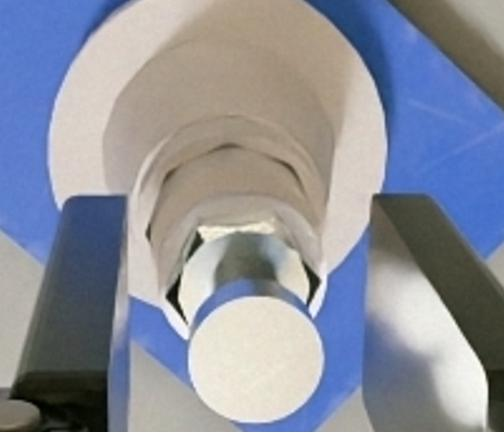

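Call:
move([
  [0.32675,-0.46095,0.0992,0,-0.866,0.5,0,-0.45,0.5,-1,0.6485,-0.1120,0.0618,0.020,0.894,-0.071,0.442,1,1,1],
  [0.32675,-0.46095,0.0992,0,0.866,0.5,0,-0.45,0.5,-1,0.6485,-0.1120,0.0618,0.020,0.894,-0.071,0.442,1,1,1],
  [0.32675,-0.46095,0.0992,0,0,1,0,-0.45,0.5,-1,0.6485,-0.1120,0.0618,0.020,0.894,-0.071,0.442,1,1,1],
  [0.32675,-0.46095,0.0992,0,-0.866,0.5,0,-0.45,0.5,-1,0.6485,-0.1120,0.0618,0.020,0.894,-0.071,0.442,1,1,1],
  [0.32675,-0.46095,0.0992,0,0.7071,0.7071,0,-0.45,0.5,-1,0.6485,-0.1120,0.0618,0.020,0.894,-0.071,0.442,1,1,1],
], speed=0.9, blend=0.02)

Call:
move(target=[0.32675,-0.46095,0.0992,0,0.7071,0.7071,0,-1,0.5,-1,0.6485,-0.1120,0.0618,0.020,0.894,-0.071,0.442,1,1,1])

Call:
wait(seconds=0.8)

Call:
move([
  [0.32675,-0.46095,0.09853,0,0.966,-0.259,0,-1,0.5,-1,0.6485,-0.1120,0.0618,0.020,0.894,-0.071,0.442,1,1,1],
  [0.32675,-0.46095,0.09787,0,0.259,-0.966,0,-1,0.5,-1,0.6485,-0.1120,0.0618,0.020,0.894,-0.071,0.442,1,1,1],
], speed=0.6, blend=0.02)

Scene clock: 472.40 s.
left_arm: end_effector_position=(+0.3268, -0.4610, +0.0992) position_measured=186 object_status=3 end_effector_quat_wxyz=(+0.000, +0.707, +0.707, +0.000) | right_arm: end_effector_position=(+0.6485, -0.1120, +0.0618) position_measured=3 object_status=3 end_effector_quat_wxyz=(+0.020, +0.894, -0.071, +0.442)
Joint positions: left_arm=[-1.192 -1.347 1.786 -2.009 -1.571 -5.904] | right_arm=[-0.529 -1.107 2.325 -3.665 -1.253 2.921]
Joint torques (N m): left_arm=[-1.71 -43.31 -16.87 -0.21 0.31 -1.44] | right_arm=[-7.46 -45.5 -18.22 -2.17 1.97 -0.01]
Wrist force (N): left_arm=[-0.8 1.0 -1.1] | right_arm=[-0.1 -0.3 -0.2]
Wrist torque (N m): left_arm=[-0.07 -0.23 -0.28] | right_arm=[-0.06 0.01 -0.10]
Wrist force, peak (N): left_arm=[-1.2 1.2 -1.6] | right_arm=[0.2 -0.5 -0.1]
Hand target: left_arm +0.3267, -0.4610, +0.0992; +0.000, +0.707, +0.707, +0.000 | right_arm +0.6485, -0.1120, +0.0618; +0.020, +0.894, -0.071, +0.442
Off the commanded pose: left_arm 0.000 m, 0 deg | right_arm 0.000 m, 0 deg.
move: done

Scene clock: 473.53 s.
left_arm: end_effector_position=(+0.3267, -0.4610, +0.0992) position_measured=212 object_status=0 end_effector_quat_wxyz=(+0.000, +0.707, +0.707, +0.000) | right_arm: end_effector_position=(+0.6485, -0.1120, +0.0618) position_measured=3 object_status=3 end_effector_quat_wxyz=(+0.020, +0.894, -0.071, +0.442)
Joint positions: left_arm=[-1.192 -1.347 1.786 -2.009 -1.571 -5.905] | right_arm=[-0.529 -1.107 2.325 -3.665 -1.253 2.921]
Joint torques (N m): left_arm=[8.28 -40.07 -18.99 -0.33 -2.05 -1.85] | right_arm=[-6.64 -44.13 -18.1 -2.1 1.93 -0.01]
Wrist force (N): left_arm=[-0.7 0.6 -7.1] | right_arm=[-0.1 -0.3 -0.1]
Wrist torque (N m): left_arm=[-0.08 -0.25 -0.27] | right_arm=[-0.07 0.02 -0.10]
Wrist force, peak (N): left_arm=[-0.7 0.6 -7.1] | right_arm=[0.0 -0.5 -0.1]
Hand target: left_arm +0.3267, -0.4609, +0.0992; +0.000, +0.707, +0.707, +0.000 | right_arm +0.6485, -0.1120, +0.0618; +0.020, +0.894, -0.071, +0.442
Off the commanded pose: left_arm 0.000 m, 0 deg | right_arm 0.000 m, 0 deg.
move: done

Scene clock: 474.33 s.
left_arm: end_effector_position=(+0.3267, -0.4609, +0.0992) position_measured=212 object_status=2 end_effector_quat_wxyz=(+0.000, +0.707, +0.707, +0.000) | right_arm: end_effector_position=(+0.6485, -0.1120, +0.0618) position_measured=3 object_status=3 end_effector_quat_wxyz=(+0.020, +0.894, -0.071, +0.442)
Joint positions: left_arm=[-1.192 -1.347 1.786 -2.009 -1.571 -5.905] | right_arm=[-0.529 -1.107 2.325 -3.665 -1.253 2.921]
Joint torques (N m): left_arm=[7.58 -35.45 -20.21 -0.23 -1.97 -1.79] | right_arm=[-6.65 -44.73 -17.5 -2.17 2.06 0.02]
Wrist force (N): left_arm=[-0.8 0.6 -6.5] | right_arm=[-0.1 -0.2 0.0]
Wrist torque (N m): left_arm=[-0.07 -0.23 -0.27] | right_arm=[-0.04 0.03 -0.09]
Wrist force, peak (N): left_arm=[-0.9 0.6 -7.2] | right_arm=[-0.2 -0.4 0.1]
Hand target: left_arm +0.3267, -0.4609, +0.0992; +0.000, +0.707, +0.707, +0.000 | right_arm +0.6485, -0.1120, +0.0618; +0.020, +0.894, -0.071, +0.442
Tool commands: left_gripper/position=-1.0 left_gripper/force_limit=+0.5 left_gripper/speed=-1.0 right_gripper/position=+1.0 right_gripper/force_limit=+1.0 right_gripper/speed=+1.0
Off the commanded pose: left_arm 0.000 m, 0 deg | right_arm 0.000 m, 0 deg.
wait: 0.80 s; at rest by 0.17 s

Scene clock: 478.43 s.
left_arm: end_effector_position=(+0.3267, -0.4610, +0.0979) position_measured=212 object_status=2 end_effector_quat_wxyz=(+0.000, -0.259, +0.966, +0.000) | right_arm: end_effector_position=(+0.6485, -0.1120, +0.0618) position_measured=3 object_status=3 end_effector_quat_wxyz=(+0.020, +0.894, -0.071, +0.442)
Joint positions: left_arm=[-1.192 -1.346 1.788 -2.013 -1.571 -1.717] | right_arm=[-0.529 -1.107 2.325 -3.665 -1.253 2.921]
Joint torques (N m): left_arm=[4.68 -27.27 -30.55 -0.01 -0.15 1.74] | right_arm=[-7.2 -44.51 -17.61 -2.26 1.94 0.05]
Wrist force (N): left_arm=[-0.6 -0.3 0.6] | right_arm=[0.0 -0.1 -0.1]
Wrist torque (N m): left_arm=[0.03 -0.18 -0.07] | right_arm=[-0.02 0.00 -0.10]
Wrist force, peak (N): left_arm=[-1.0 0.8 -6.8] | right_arm=[0.1 -0.5 0.3]
Hand target: left_arm +0.3268, -0.4609, +0.0979; +0.000, -0.259, +0.966, +0.000 | right_arm +0.6485, -0.1120, +0.0618; +0.020, +0.894, -0.071, +0.442
Off the commanded pose: left_arm 0.000 m, 0 deg | right_arm 0.000 m, 0 deg.
move: done

Call:
move([
  [0.32675,-0.46095,0.0972,0,0.7071,0.7071,0,-1,0.5,-1,0.6485,-0.1120,0.0618,0.020,0.894,-0.071,0.442,1,1,1],
  [0.32675,-0.46095,0.09653,0,0.966,-0.259,0,-1,0.5,-1,0.6485,-0.1120,0.0618,0.020,0.894,-0.071,0.442,1,1,1],
  [0.32675,-0.46095,0.0957,0,0,1,0,-1,0.5,-1,0.6485,-0.1120,0.0618,0.020,0.894,-0.071,0.442,1,1,1],
], speed=0.7, blend=0.02)

Call:
move(target=[0.32675,-0.46095,0.0957,0,0,1,0,-0.45,0.5,-1,0.6485,-0.1120,0.0618,0.020,0.894,-0.071,0.442,1,1,1])

Call:
move([
  [0.32675,-0.46095,0.0957,0,-0.866,0.5,0,-0.45,0.5,-1,0.6485,-0.1120,0.0618,0.020,0.894,-0.071,0.442,1,1,1],
  [0.32675,-0.46095,0.0957,0,0.866,0.5,0,-0.45,0.5,-1,0.6485,-0.1120,0.0618,0.020,0.894,-0.071,0.442,1,1,1],
  [0.32675,-0.46095,0.0957,0,0,1,0,-0.45,0.5,-1,0.6485,-0.1120,0.0618,0.020,0.894,-0.071,0.442,1,1,1],
  [0.32675,-0.46095,0.0957,0,-0.866,0.5,0,-0.45,0.5,-1,0.6485,-0.1120,0.0618,0.020,0.894,-0.071,0.442,1,1,1],
  [0.32675,-0.46095,0.0957,0,0.7071,0.7071,0,-0.45,0.5,-1,0.6485,-0.1120,0.0618,0.020,0.894,-0.071,0.442,1,1,1],
], speed=1, blend=0.02)

Call:
move(target=[0.32675,-0.46095,0.0957,0,0.7071,0.7071,0,-1,0.5,-1,0.6485,-0.1120,0.0618,0.020,0.894,-0.071,0.442,1,1,1])

Call:
wait(seconds=0.5)

Call:
move([
  [0.32675,-0.46095,0.09503,0,0.966,-0.259,0,-1,0.5,-1,0.6485,-0.1120,0.0618,0.020,0.894,-0.071,0.442,1,1,1],
  [0.32675,-0.46095,0.09437,0,0.259,-0.966,0,-1,0.5,-1,0.6485,-0.1120,0.0618,0.020,0.894,-0.071,0.442,1,1,1],
  [0.32675,-0.46095,0.0937,0,0.7071,0.7071,0,-1,0.5,-1,0.6485,-0.1120,0.0618,0.020,0.894,-0.071,0.442,1,1,1],
  [0.32675,-0.46095,0.09303,0,0.966,-0.259,0,-1,0.5,-1,0.6485,-0.1120,0.0618,0.020,0.894,-0.071,0.442,1,1,1],
  [0.32675,-0.46095,0.0922,0,0,1,0,-1,0.5,-1,0.6485,-0.1120,0.0618,0.020,0.894,-0.071,0.442,1,1,1],
], speed=0.7, blend=0.02)

Call:
move(target=[0.32675,-0.46095,0.0922,0,0,1,0,-0.45,0.5,-1,0.6485,-0.1120,0.0618,0.020,0.894,-0.071,0.442,1,1,1], cameras=["cam_left_wrist","cam_low"])

Call:
zoom_image(camera="cam_low", region=[450, 215, 520, 300])

Scene clock: 509.17 s.
left_arm: end_effector_position=(+0.3267, -0.4609, +0.0957) position_measured=212 object_status=2 end_effector_quat_wxyz=(+0.000, +0.000, +1.000, +0.000) | right_arm: end_effector_position=(+0.6485, -0.1120, +0.0618) position_measured=3 object_status=3 end_effector_quat_wxyz=(+0.020, +0.894, -0.071, +0.442)
Joint positions: left_arm=[-1.192 -1.343 1.791 -2.018 -1.571 5.091] | right_arm=[-0.529 -1.107 2.325 -3.665 -1.253 2.921]
Joint torques (N m): left_arm=[5.11 -35.24 -35.22 -0.84 0.07 1.64] | right_arm=[-6.96 -44.26 -18.05 -2.3 1.93 0.04]
Wrist force (N): left_arm=[-0.6 -2.8 14.8] | right_arm=[0.1 -0.3 -0.1]
Wrist torque (N m): left_arm=[0.06 -0.23 -0.08] | right_arm=[-0.06 -0.02 -0.10]
Wrist force, peak (N): left_arm=[-0.9 -2.0 15.8] | right_arm=[0.0 -0.5 -0.2]
Hand target: left_arm +0.3268, -0.4609, +0.0957; +0.000, +0.000, +1.000, +0.000 | right_arm +0.6485, -0.1120, +0.0618; +0.020, +0.894, -0.071, +0.442
Off the commanded pose: left_arm 0.000 m, 0 deg | right_arm 0.000 m, 0 deg.
move: done

Scene clock: 510.00 s.
left_arm: end_effector_position=(+0.3268, -0.4609, +0.0957) position_measured=186 object_status=0 end_effector_quat_wxyz=(+0.000, +0.000, +1.000, +0.000) | right_arm: end_effector_position=(+0.6485, -0.1120, +0.0618) position_measured=3 object_status=3 end_effector_quat_wxyz=(+0.020, +0.894, -0.071, +0.442)
Joint positions: left_arm=[-1.192 -1.343 1.791 -2.018 -1.571 5.091] | right_arm=[-0.529 -1.107 2.325 -3.665 -1.253 2.921]
Joint torques (N m): left_arm=[-4.74 -41.15 -15.91 -3.63 1.82 1.78] | right_arm=[-6.62 -44.89 -17.99 -2.14 2.06 -0.06]
Wrist force (N): left_arm=[-0.6 0.7 -1.3] | right_arm=[0.0 -0.1 -0.2]
Wrist torque (N m): left_arm=[-0.13 -0.27 -0.09] | right_arm=[-0.02 0.00 -0.10]
Wrist force, peak (N): left_arm=[-0.8 -1.3 15.3] | right_arm=[-0.1 -0.4 -0.1]
Hand target: left_arm +0.3268, -0.4610, +0.0957; +0.000, +0.000, +1.000, +0.000 | right_arm +0.6485, -0.1120, +0.0618; +0.020, +0.894, -0.071, +0.442
Off the commanded pose: left_arm 0.000 m, 0 deg | right_arm 0.000 m, 0 deg.
move: done

Scene clock: 516.27 s.
left_arm: end_effector_position=(+0.3268, -0.4609, +0.0957) position_measured=186 object_status=3 end_effector_quat_wxyz=(+0.000, +0.707, +0.707, +0.000) | right_arm: end_effector_position=(+0.6485, -0.1120, +0.0618) position_measured=3 object_status=3 end_effector_quat_wxyz=(+0.020, +0.894, -0.071, +0.442)
Joint positions: left_arm=[-1.192 -1.343 1.791 -2.018 -1.571 -5.904] | right_arm=[-0.529 -1.107 2.325 -3.665 -1.253 2.921]
Joint torques (N m): left_arm=[-2.66 -43.01 -16.24 -0.43 0.33 -1.53] | right_arm=[-6.24 -45.09 -17.69 -2.28 1.95 -0.16]
Wrist force (N): left_arm=[-0.6 1.0 -1.0] | right_arm=[0.0 -0.1 -0.1]
Wrist torque (N m): left_arm=[-0.06 -0.29 -0.28] | right_arm=[-0.02 -0.01 -0.10]
Wrist force, peak (N): left_arm=[-1.0 1.2 -1.7] | right_arm=[0.0 -0.5 0.1]
Hand target: left_arm +0.3267, -0.4610, +0.0957; +0.000, +0.707, +0.707, +0.000 | right_arm +0.6485, -0.1120, +0.0618; +0.020, +0.894, -0.071, +0.442
Off the commanded pose: left_arm 0.000 m, 0 deg | right_arm 0.000 m, 0 deg.
move: done

Scene clock: 517.40 s.
left_arm: end_effector_position=(+0.3267, -0.4610, +0.0957) position_measured=212 object_status=0 end_effector_quat_wxyz=(+0.000, +0.707, +0.707, +0.000) | right_arm: end_effector_position=(+0.6485, -0.1120, +0.0618) position_measured=3 object_status=3 end_effector_quat_wxyz=(+0.020, +0.894, -0.071, +0.442)
Joint positions: left_arm=[-1.192 -1.343 1.791 -2.018 -1.571 -5.905] | right_arm=[-0.529 -1.107 2.325 -3.665 -1.253 2.921]
Joint torques (N m): left_arm=[7.78 -39.7 -18.85 -1.21 -1.97 -1.71] | right_arm=[-7.54 -44.55 -17.95 -2.17 2.1 0.07]
Wrist force (N): left_arm=[-0.5 0.8 -7.1] | right_arm=[0.3 -0.2 0.0]
Wrist torque (N m): left_arm=[-0.01 -0.26 -0.27] | right_arm=[-0.04 -0.05 -0.10]
Wrist force, peak (N): left_arm=[-0.7 0.9 -7.5] | right_arm=[0.0 -0.4 0.0]
Hand target: left_arm +0.3267, -0.4609, +0.0957; +0.000, +0.707, +0.707, +0.000 | right_arm +0.6485, -0.1120, +0.0618; +0.020, +0.894, -0.071, +0.442
Off the commanded pose: left_arm 0.000 m, 0 deg | right_arm 0.000 m, 0 deg.
move: done

Scene clock: 517.90 s.
left_arm: end_effector_position=(+0.3267, -0.4609, +0.0957) position_measured=212 object_status=2 end_effector_quat_wxyz=(+0.000, +0.707, +0.707, +0.000) | right_arm: end_effector_position=(+0.6485, -0.1120, +0.0618) position_measured=3 object_status=3 end_effector_quat_wxyz=(+0.020, +0.894, -0.071, +0.442)
Joint positions: left_arm=[-1.192 -1.343 1.791 -2.018 -1.571 -5.905] | right_arm=[-0.529 -1.107 2.325 -3.665 -1.253 2.921]
Joint torques (N m): left_arm=[7.69 -38.15 -20.19 -1.57 -2.01 -1.77] | right_arm=[-6.83 -44.47 -18.27 -2.22 2.03 -0.1]
Wrist force (N): left_arm=[-0.5 0.6 -7.4] | right_arm=[0.1 -0.2 0.0]
Wrist torque (N m): left_arm=[-0.04 -0.27 -0.26] | right_arm=[-0.05 -0.02 -0.10]
Wrist force, peak (N): left_arm=[-0.4 0.7 -7.6] | right_arm=[0.2 -0.4 -0.2]
Hand target: left_arm +0.3267, -0.4609, +0.0957; +0.000, +0.707, +0.707, +0.000 | right_arm +0.6485, -0.1120, +0.0618; +0.020, +0.894, -0.071, +0.442
Tool commands: left_gripper/position=-1.0 left_gripper/force_limit=+0.5 left_gripper/speed=-1.0 right_gripper/position=+1.0 right_gripper/force_limit=+1.0 right_gripper/speed=+1.0
Off the commanded pose: left_arm 0.000 m, 0 deg | right_arm 0.000 m, 0 deg.
wait: 0.50 s; at rest by 0.17 s

Scene clock: 526.43 s.
left_arm: end_effector_position=(+0.3267, -0.4609, +0.0922) position_measured=212 object_status=2 end_effector_quat_wxyz=(+0.000, +0.000, +1.000, +0.000) | right_arm: end_effector_position=(+0.6485, -0.1120, +0.0618) position_measured=3 object_status=3 end_effector_quat_wxyz=(+0.020, +0.894, -0.071, +0.442)
Joint positions: left_arm=[-1.192 -1.34 1.796 -2.027 -1.571 5.091] | right_arm=[-0.529 -1.107 2.325 -3.665 -1.253 2.921]
Joint torques (N m): left_arm=[5.59 -34.6 -36.11 -0.82 0.05 1.68] | right_arm=[-6.94 -45.13 -17.61 -2.16 2.1 -0.1]
Wrist force (N): left_arm=[-0.7 -2.2 14.8] | right_arm=[0.0 -0.2 -0.2]
Wrist torque (N m): left_arm=[0.12 -0.20 -0.09] | right_arm=[-0.04 0.00 -0.09]
Wrist force, peak (N): left_arm=[-0.1 -2.7 16.4] | right_arm=[0.0 -0.5 0.2]
Hand target: left_arm +0.3268, -0.4609, +0.0922; +0.000, +0.000, +1.000, +0.000 | right_arm +0.6485, -0.1120, +0.0618; +0.020, +0.894, -0.071, +0.442
Off the commanded pose: left_arm 0.000 m, 0 deg | right_arm 0.000 m, 0 deg.
move: done

Scene clock: 527.27 s.
left_arm: end_effector_position=(+0.3268, -0.4609, +0.0922) position_measured=186 object_status=0 end_effector_quat_wxyz=(+0.000, +0.000, +1.000, +0.000) | right_arm: end_effector_position=(+0.6485, -0.1120, +0.0618) position_measured=3 object_status=3 end_effector_quat_wxyz=(+0.020, +0.894, -0.071, +0.442)
Joint positions: left_arm=[-1.192 -1.34 1.796 -2.027 -1.571 5.091] | right_arm=[-0.529 -1.107 2.325 -3.665 -1.253 2.921]
Joint torques (N m): left_arm=[-5.81 -40.99 -15.64 -2.89 1.81 1.98] | right_arm=[-7.14 -44.9 -17.3 -2.23 1.94 0.11]
Wrist force (N): left_arm=[-0.9 0.9 -1.2] | right_arm=[-0.1 -0.2 -0.1]
Wrist torque (N m): left_arm=[-0.07 -0.23 -0.09] | right_arm=[-0.05 0.01 -0.10]
Wrist force, peak (N): left_arm=[-0.3 -1.9 15.6] | right_arm=[0.0 -0.5 0.1]
Hand target: left_arm +0.3268, -0.4610, +0.0922; +0.000, +0.000, +1.000, +0.000 | right_arm +0.6485, -0.1120, +0.0618; +0.020, +0.894, -0.071, +0.442
Off the commanded pose: left_arm 0.000 m, 0 deg | right_arm 0.000 m, 0 deg.
move: done
Images, in order (width x height): cam_low 672x504, cam_left_wrist 672x504.

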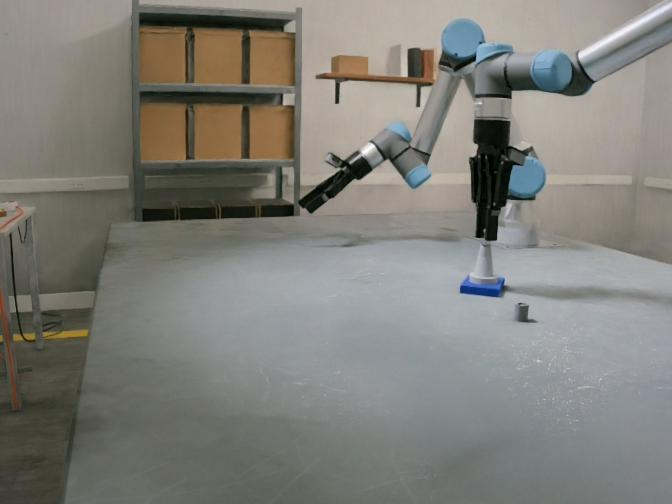

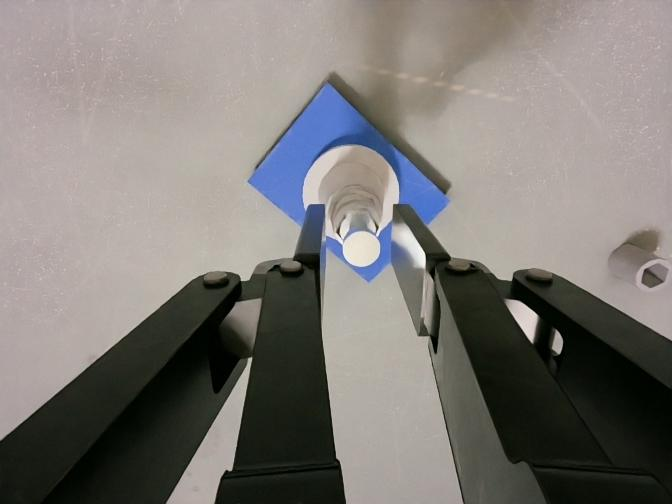

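Scaled by 5.929 from the camera's 672x504 image, which has a finer 960x720 frame.

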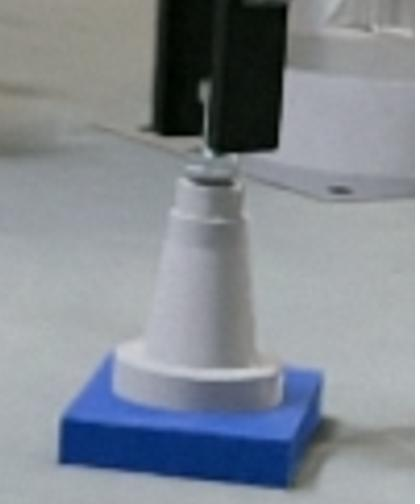

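Call:
move([
  [0.32675,-0.46095,0.0922,0,-0.866,0.5,0,-0.45,0.5,-1,0.6485,-0.1120,0.0618,0.020,0.894,-0.071,0.442,1,1,1],
  [0.32675,-0.46095,0.0922,0,0.866,0.5,0,-0.45,0.5,-1,0.6485,-0.1120,0.0618,0.020,0.894,-0.071,0.442,1,1,1],
  [0.32675,-0.46095,0.0922,0,0,1,0,-0.45,0.5,-1,0.6485,-0.1120,0.0618,0.020,0.894,-0.071,0.442,1,1,1],
  [0.32675,-0.46095,0.0922,0,-0.866,0.5,0,-0.45,0.5,-1,0.6485,-0.1120,0.0618,0.020,0.894,-0.071,0.442,1,1,1],
  [0.32675,-0.46095,0.0922,0,0.7071,0.7071,0,-0.45,0.5,-1,0.6485,-0.1120,0.0618,0.020,0.894,-0.071,0.442,1,1,1],
], speed=1, blend=0.02)

Call:
move(target=[0.32675,-0.46095,0.0922,0,0.7071,0.7071,0,-1,0.5,-1,0.6485,-0.1120,0.0618,0.020,0.894,-0.071,0.442,1,1,1])

Call:
wait(seconds=0.5)

Call:
move(target=[0.32675,-0.46095,0.0915,0,0.966,-0.259,0,-1,0.5,-1,0.6485,-0.1120,0.0618,0.020,0.894,-0.071,0.442,1,1,1], speed=0.6)

Call:
move(target=[0.32675,-0.46095,0.0908,0,0.259,-0.966,0,-1,0.5,-1,0.6485,-0.1120,0.0618,0.020,0.894,-0.071,0.442,1,1,1], speed=0.4)

Call:
move(target=[0.32675,-0.46095,0.0902,0,0.7071,0.7071,0,-1,0.5,-1,0.6485,-0.1120,0.0618,0.020,0.894,-0.071,0.442,1,1,1], speed=0.4, cameras=["cam_left_wrist","cam_low"])

Call:
zoom_image(camera="cam_low", region=[450, 215, 520, 300])

Scene clock: 552.40 s.
left_arm: end_effector_position=(+0.3268, -0.4609, +0.0922) position_measured=186 object_status=3 end_effector_quat_wxyz=(+0.000, +0.707, +0.707, +0.000) | right_arm: end_effector_position=(+0.6485, -0.1120, +0.0618) position_measured=3 object_status=3 end_effector_quat_wxyz=(+0.020, +0.894, -0.071, +0.442)
Joint positions: left_arm=[-1.192 -1.34 1.796 -2.027 -1.571 -5.904] | right_arm=[-0.529 -1.107 2.325 -3.665 -1.253 2.921]
Joint torques (N m): left_arm=[-2.85 -42.75 -16.47 -0.46 0.41 -1.57] | right_arm=[-7.09 -44.11 -17.92 -2.24 1.94 -0.05]
Wrist force (N): left_arm=[-0.8 1.0 -1.0] | right_arm=[0.0 -0.4 0.1]
Wrist torque (N m): left_arm=[-0.06 -0.25 -0.29] | right_arm=[-0.08 0.00 -0.09]
Wrist force, peak (N): left_arm=[-1.0 1.5 -1.6] | right_arm=[0.1 -0.4 -0.3]
Hand target: left_arm +0.3267, -0.4610, +0.0922; +0.000, +0.707, +0.707, +0.000 | right_arm +0.6485, -0.1120, +0.0618; +0.020, +0.894, -0.071, +0.442
Off the commanded pose: left_arm 0.000 m, 0 deg | right_arm 0.000 m, 0 deg.
move: done

Scene clock: 553.53 s.
left_arm: end_effector_position=(+0.3267, -0.4610, +0.0922) position_measured=212 object_status=0 end_effector_quat_wxyz=(+0.000, +0.707, +0.707, +0.000) | right_arm: end_effector_position=(+0.6485, -0.1120, +0.0618) position_measured=3 object_status=3 end_effector_quat_wxyz=(+0.020, +0.894, -0.071, +0.442)
Joint positions: left_arm=[-1.192 -1.34 1.796 -2.027 -1.571 -5.905] | right_arm=[-0.529 -1.107 2.325 -3.665 -1.253 2.921]
Joint torques (N m): left_arm=[7.73 -40.08 -18.98 -1.31 -1.95 -1.81] | right_arm=[-7.12 -44.78 -18.31 -2.17 1.89 0.01]
Wrist force (N): left_arm=[-0.5 0.8 -7.3] | right_arm=[0.0 -0.3 0.1]
Wrist torque (N m): left_arm=[0.04 -0.21 -0.26] | right_arm=[-0.08 0.01 -0.10]
Wrist force, peak (N): left_arm=[0.0 0.4 -7.4] | right_arm=[0.4 -0.3 0.0]
Hand target: left_arm +0.3267, -0.4609, +0.0922; +0.000, +0.707, +0.707, +0.000 | right_arm +0.6485, -0.1120, +0.0618; +0.020, +0.894, -0.071, +0.442
Off the commanded pose: left_arm 0.000 m, 0 deg | right_arm 0.000 m, 0 deg.
move: done

Scene clock: 554.03 s.
left_arm: end_effector_position=(+0.3267, -0.4609, +0.0922) position_measured=212 object_status=2 end_effector_quat_wxyz=(+0.000, +0.707, +0.707, +0.000) | right_arm: end_effector_position=(+0.6485, -0.1120, +0.0618) position_measured=3 object_status=3 end_effector_quat_wxyz=(+0.020, +0.894, -0.071, +0.442)
Joint positions: left_arm=[-1.192 -1.34 1.796 -2.027 -1.571 -5.905] | right_arm=[-0.529 -1.107 2.325 -3.665 -1.253 2.921]
Joint torques (N m): left_arm=[7.64 -37.66 -19.94 -1.59 -2.06 -1.8] | right_arm=[-7.4 -45.09 -18.6 -2.24 2.05 0.1]
Wrist force (N): left_arm=[-0.3 0.5 -7.6] | right_arm=[0.1 -0.2 -0.1]
Wrist torque (N m): left_arm=[-0.03 -0.25 -0.26] | right_arm=[-0.04 -0.02 -0.10]
Wrist force, peak (N): left_arm=[-0.2 0.4 -7.7] | right_arm=[0.1 -0.5 -0.1]
Hand target: left_arm +0.3267, -0.4609, +0.0922; +0.000, +0.707, +0.707, +0.000 | right_arm +0.6485, -0.1120, +0.0618; +0.020, +0.894, -0.071, +0.442
Tool commands: left_gripper/position=-1.0 left_gripper/force_limit=+0.5 left_gripper/speed=-1.0 right_gripper/position=+1.0 right_gripper/force_limit=+1.0 right_gripper/speed=+1.0
Off the commanded pose: left_arm 0.000 m, 0 deg | right_arm 0.000 m, 0 deg.
wait: 0.50 s; at rest by 0.17 s

Scene clock: 556.40 s.
left_arm: end_effector_position=(+0.3267, -0.4609, +0.0915) position_measured=212 object_status=2 end_effector_quat_wxyz=(+0.000, +0.966, -0.259, +0.000) | right_arm: end_effector_position=(+0.6485, -0.1120, +0.0618) position_measured=3 object_status=3 end_effector_quat_wxyz=(+0.020, +0.894, -0.071, +0.442)
Joint positions: left_arm=[-1.192 -1.339 1.797 -2.029 -1.571 -3.81] | right_arm=[-0.529 -1.107 2.325 -3.665 -1.253 2.921]
Joint torques (N m): left_arm=[4.5 -25.28 -29.29 0.45 -0.14 1.72] | right_arm=[-6.55 -44.43 -18.52 -2.11 1.9 -0.01]
Wrist force (N): left_arm=[1.2 2.5 -4.0] | right_arm=[0.1 -0.1 0.1]
Wrist torque (N m): left_arm=[-0.06 -0.31 -0.06] | right_arm=[-0.02 -0.02 -0.09]
Wrist force, peak (N): left_arm=[2.3 3.5 -6.3] | right_arm=[0.2 -0.4 0.2]
Hand target: left_arm +0.3268, -0.4609, +0.0915; +0.000, +0.966, -0.259, +0.000 | right_arm +0.6485, -0.1120, +0.0618; +0.020, +0.894, -0.071, +0.442
Off the commanded pose: left_arm 0.000 m, 0 deg | right_arm 0.000 m, 0 deg.
move: done

Scene clock: 559.57 s.
left_arm: end_effector_position=(+0.3267, -0.4610, +0.0908) position_measured=212 object_status=2 end_effector_quat_wxyz=(+0.000, -0.259, +0.966, +0.000) | right_arm: end_effector_position=(+0.6485, -0.1120, +0.0618) position_measured=3 object_status=3 end_effector_quat_wxyz=(+0.020, +0.894, -0.071, +0.442)
Joint positions: left_arm=[-1.192 -1.338 1.798 -2.031 -1.571 -1.717] | right_arm=[-0.529 -1.107 2.325 -3.665 -1.253 2.921]
Joint torques (N m): left_arm=[8.55 -23.65 -29.45 -2.17 -0.49 1.73] | right_arm=[-7.48 -44.33 -17.67 -2.21 2.04 0.03]
Wrist force (N): left_arm=[-0.3 -0.2 -2.2] | right_arm=[0.2 -0.5 0.0]
Wrist torque (N m): left_arm=[-0.03 -0.17 -0.05] | right_arm=[-0.10 -0.04 -0.10]
Wrist force, peak (N): left_arm=[1.6 3.3 -5.3] | right_arm=[0.2 -0.6 0.1]
Hand target: left_arm +0.3268, -0.4609, +0.0908; +0.000, -0.259, +0.966, +0.000 | right_arm +0.6485, -0.1120, +0.0618; +0.020, +0.894, -0.071, +0.442
Off the commanded pose: left_arm 0.000 m, 0 deg | right_arm 0.000 m, 0 deg.
move: done

Scene clock: 562.73 s.
left_arm: end_effector_position=(+0.3267, -0.4610, +0.0902) position_measured=212 object_status=2 end_effector_quat_wxyz=(+0.000, +0.707, +0.707, +0.000) | right_arm: end_effector_position=(+0.6485, -0.1120, +0.0618) position_measured=3 object_status=3 end_effector_quat_wxyz=(+0.020, +0.894, -0.071, +0.442)
Joint positions: left_arm=[-1.192 -1.338 1.799 -2.032 -1.571 0.378] | right_arm=[-0.529 -1.107 2.325 -3.665 -1.253 2.921]
Joint torques (N m): left_arm=[9 -26.7 -31.16 -3.25 -1.09 1.73] | right_arm=[-6.81 -45.57 -17.72 -2.16 1.98 -0.04]
Wrist force (N): left_arm=[-0.9 1.2 1.7] | right_arm=[0.0 -0.2 0.0]
Wrist torque (N m): left_arm=[-0.05 -0.24 -0.07] | right_arm=[-0.04 -0.01 -0.10]
Wrist force, peak (N): left_arm=[-0.7 1.5 3.3] | right_arm=[0.1 -0.5 -0.1]
Hand target: left_arm +0.3268, -0.4609, +0.0902; +0.000, +0.707, +0.707, +0.000 | right_arm +0.6485, -0.1120, +0.0618; +0.020, +0.894, -0.071, +0.442
Off the commanded pose: left_arm 0.000 m, 0 deg | right_arm 0.000 m, 0 deg.
move: done
Images, in order (width x height): cam_low 672x504, cam_left_wrist 672x504.

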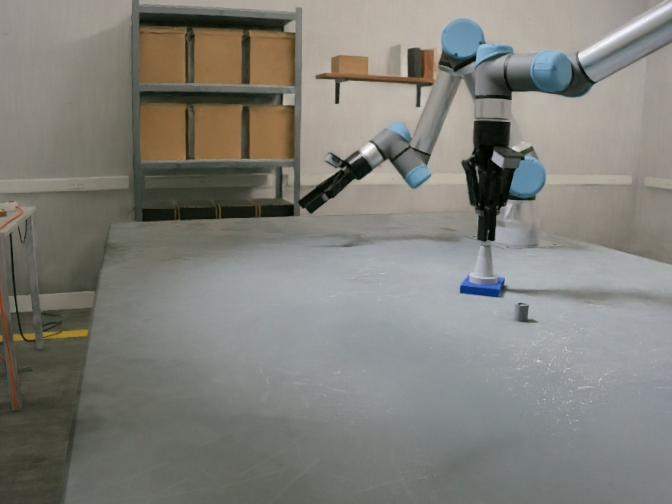

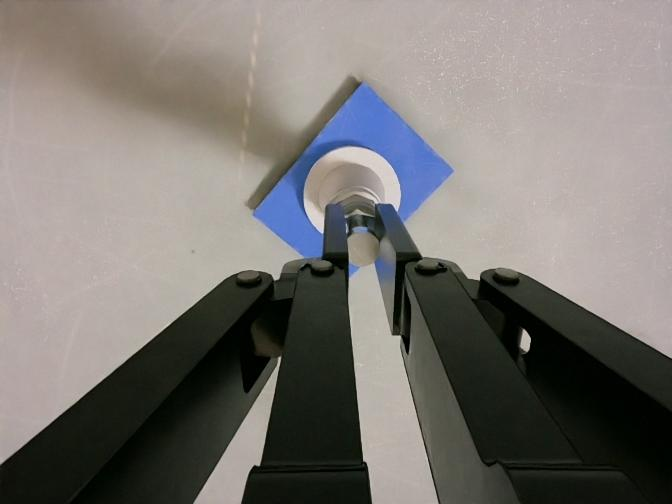

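Scaled by 5.929 from the camera's 672x504 image, which has a finer 960x720 frame.

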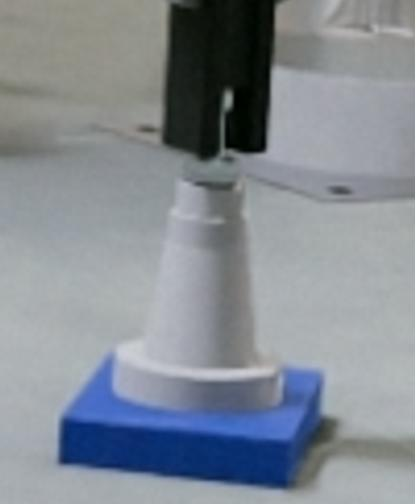

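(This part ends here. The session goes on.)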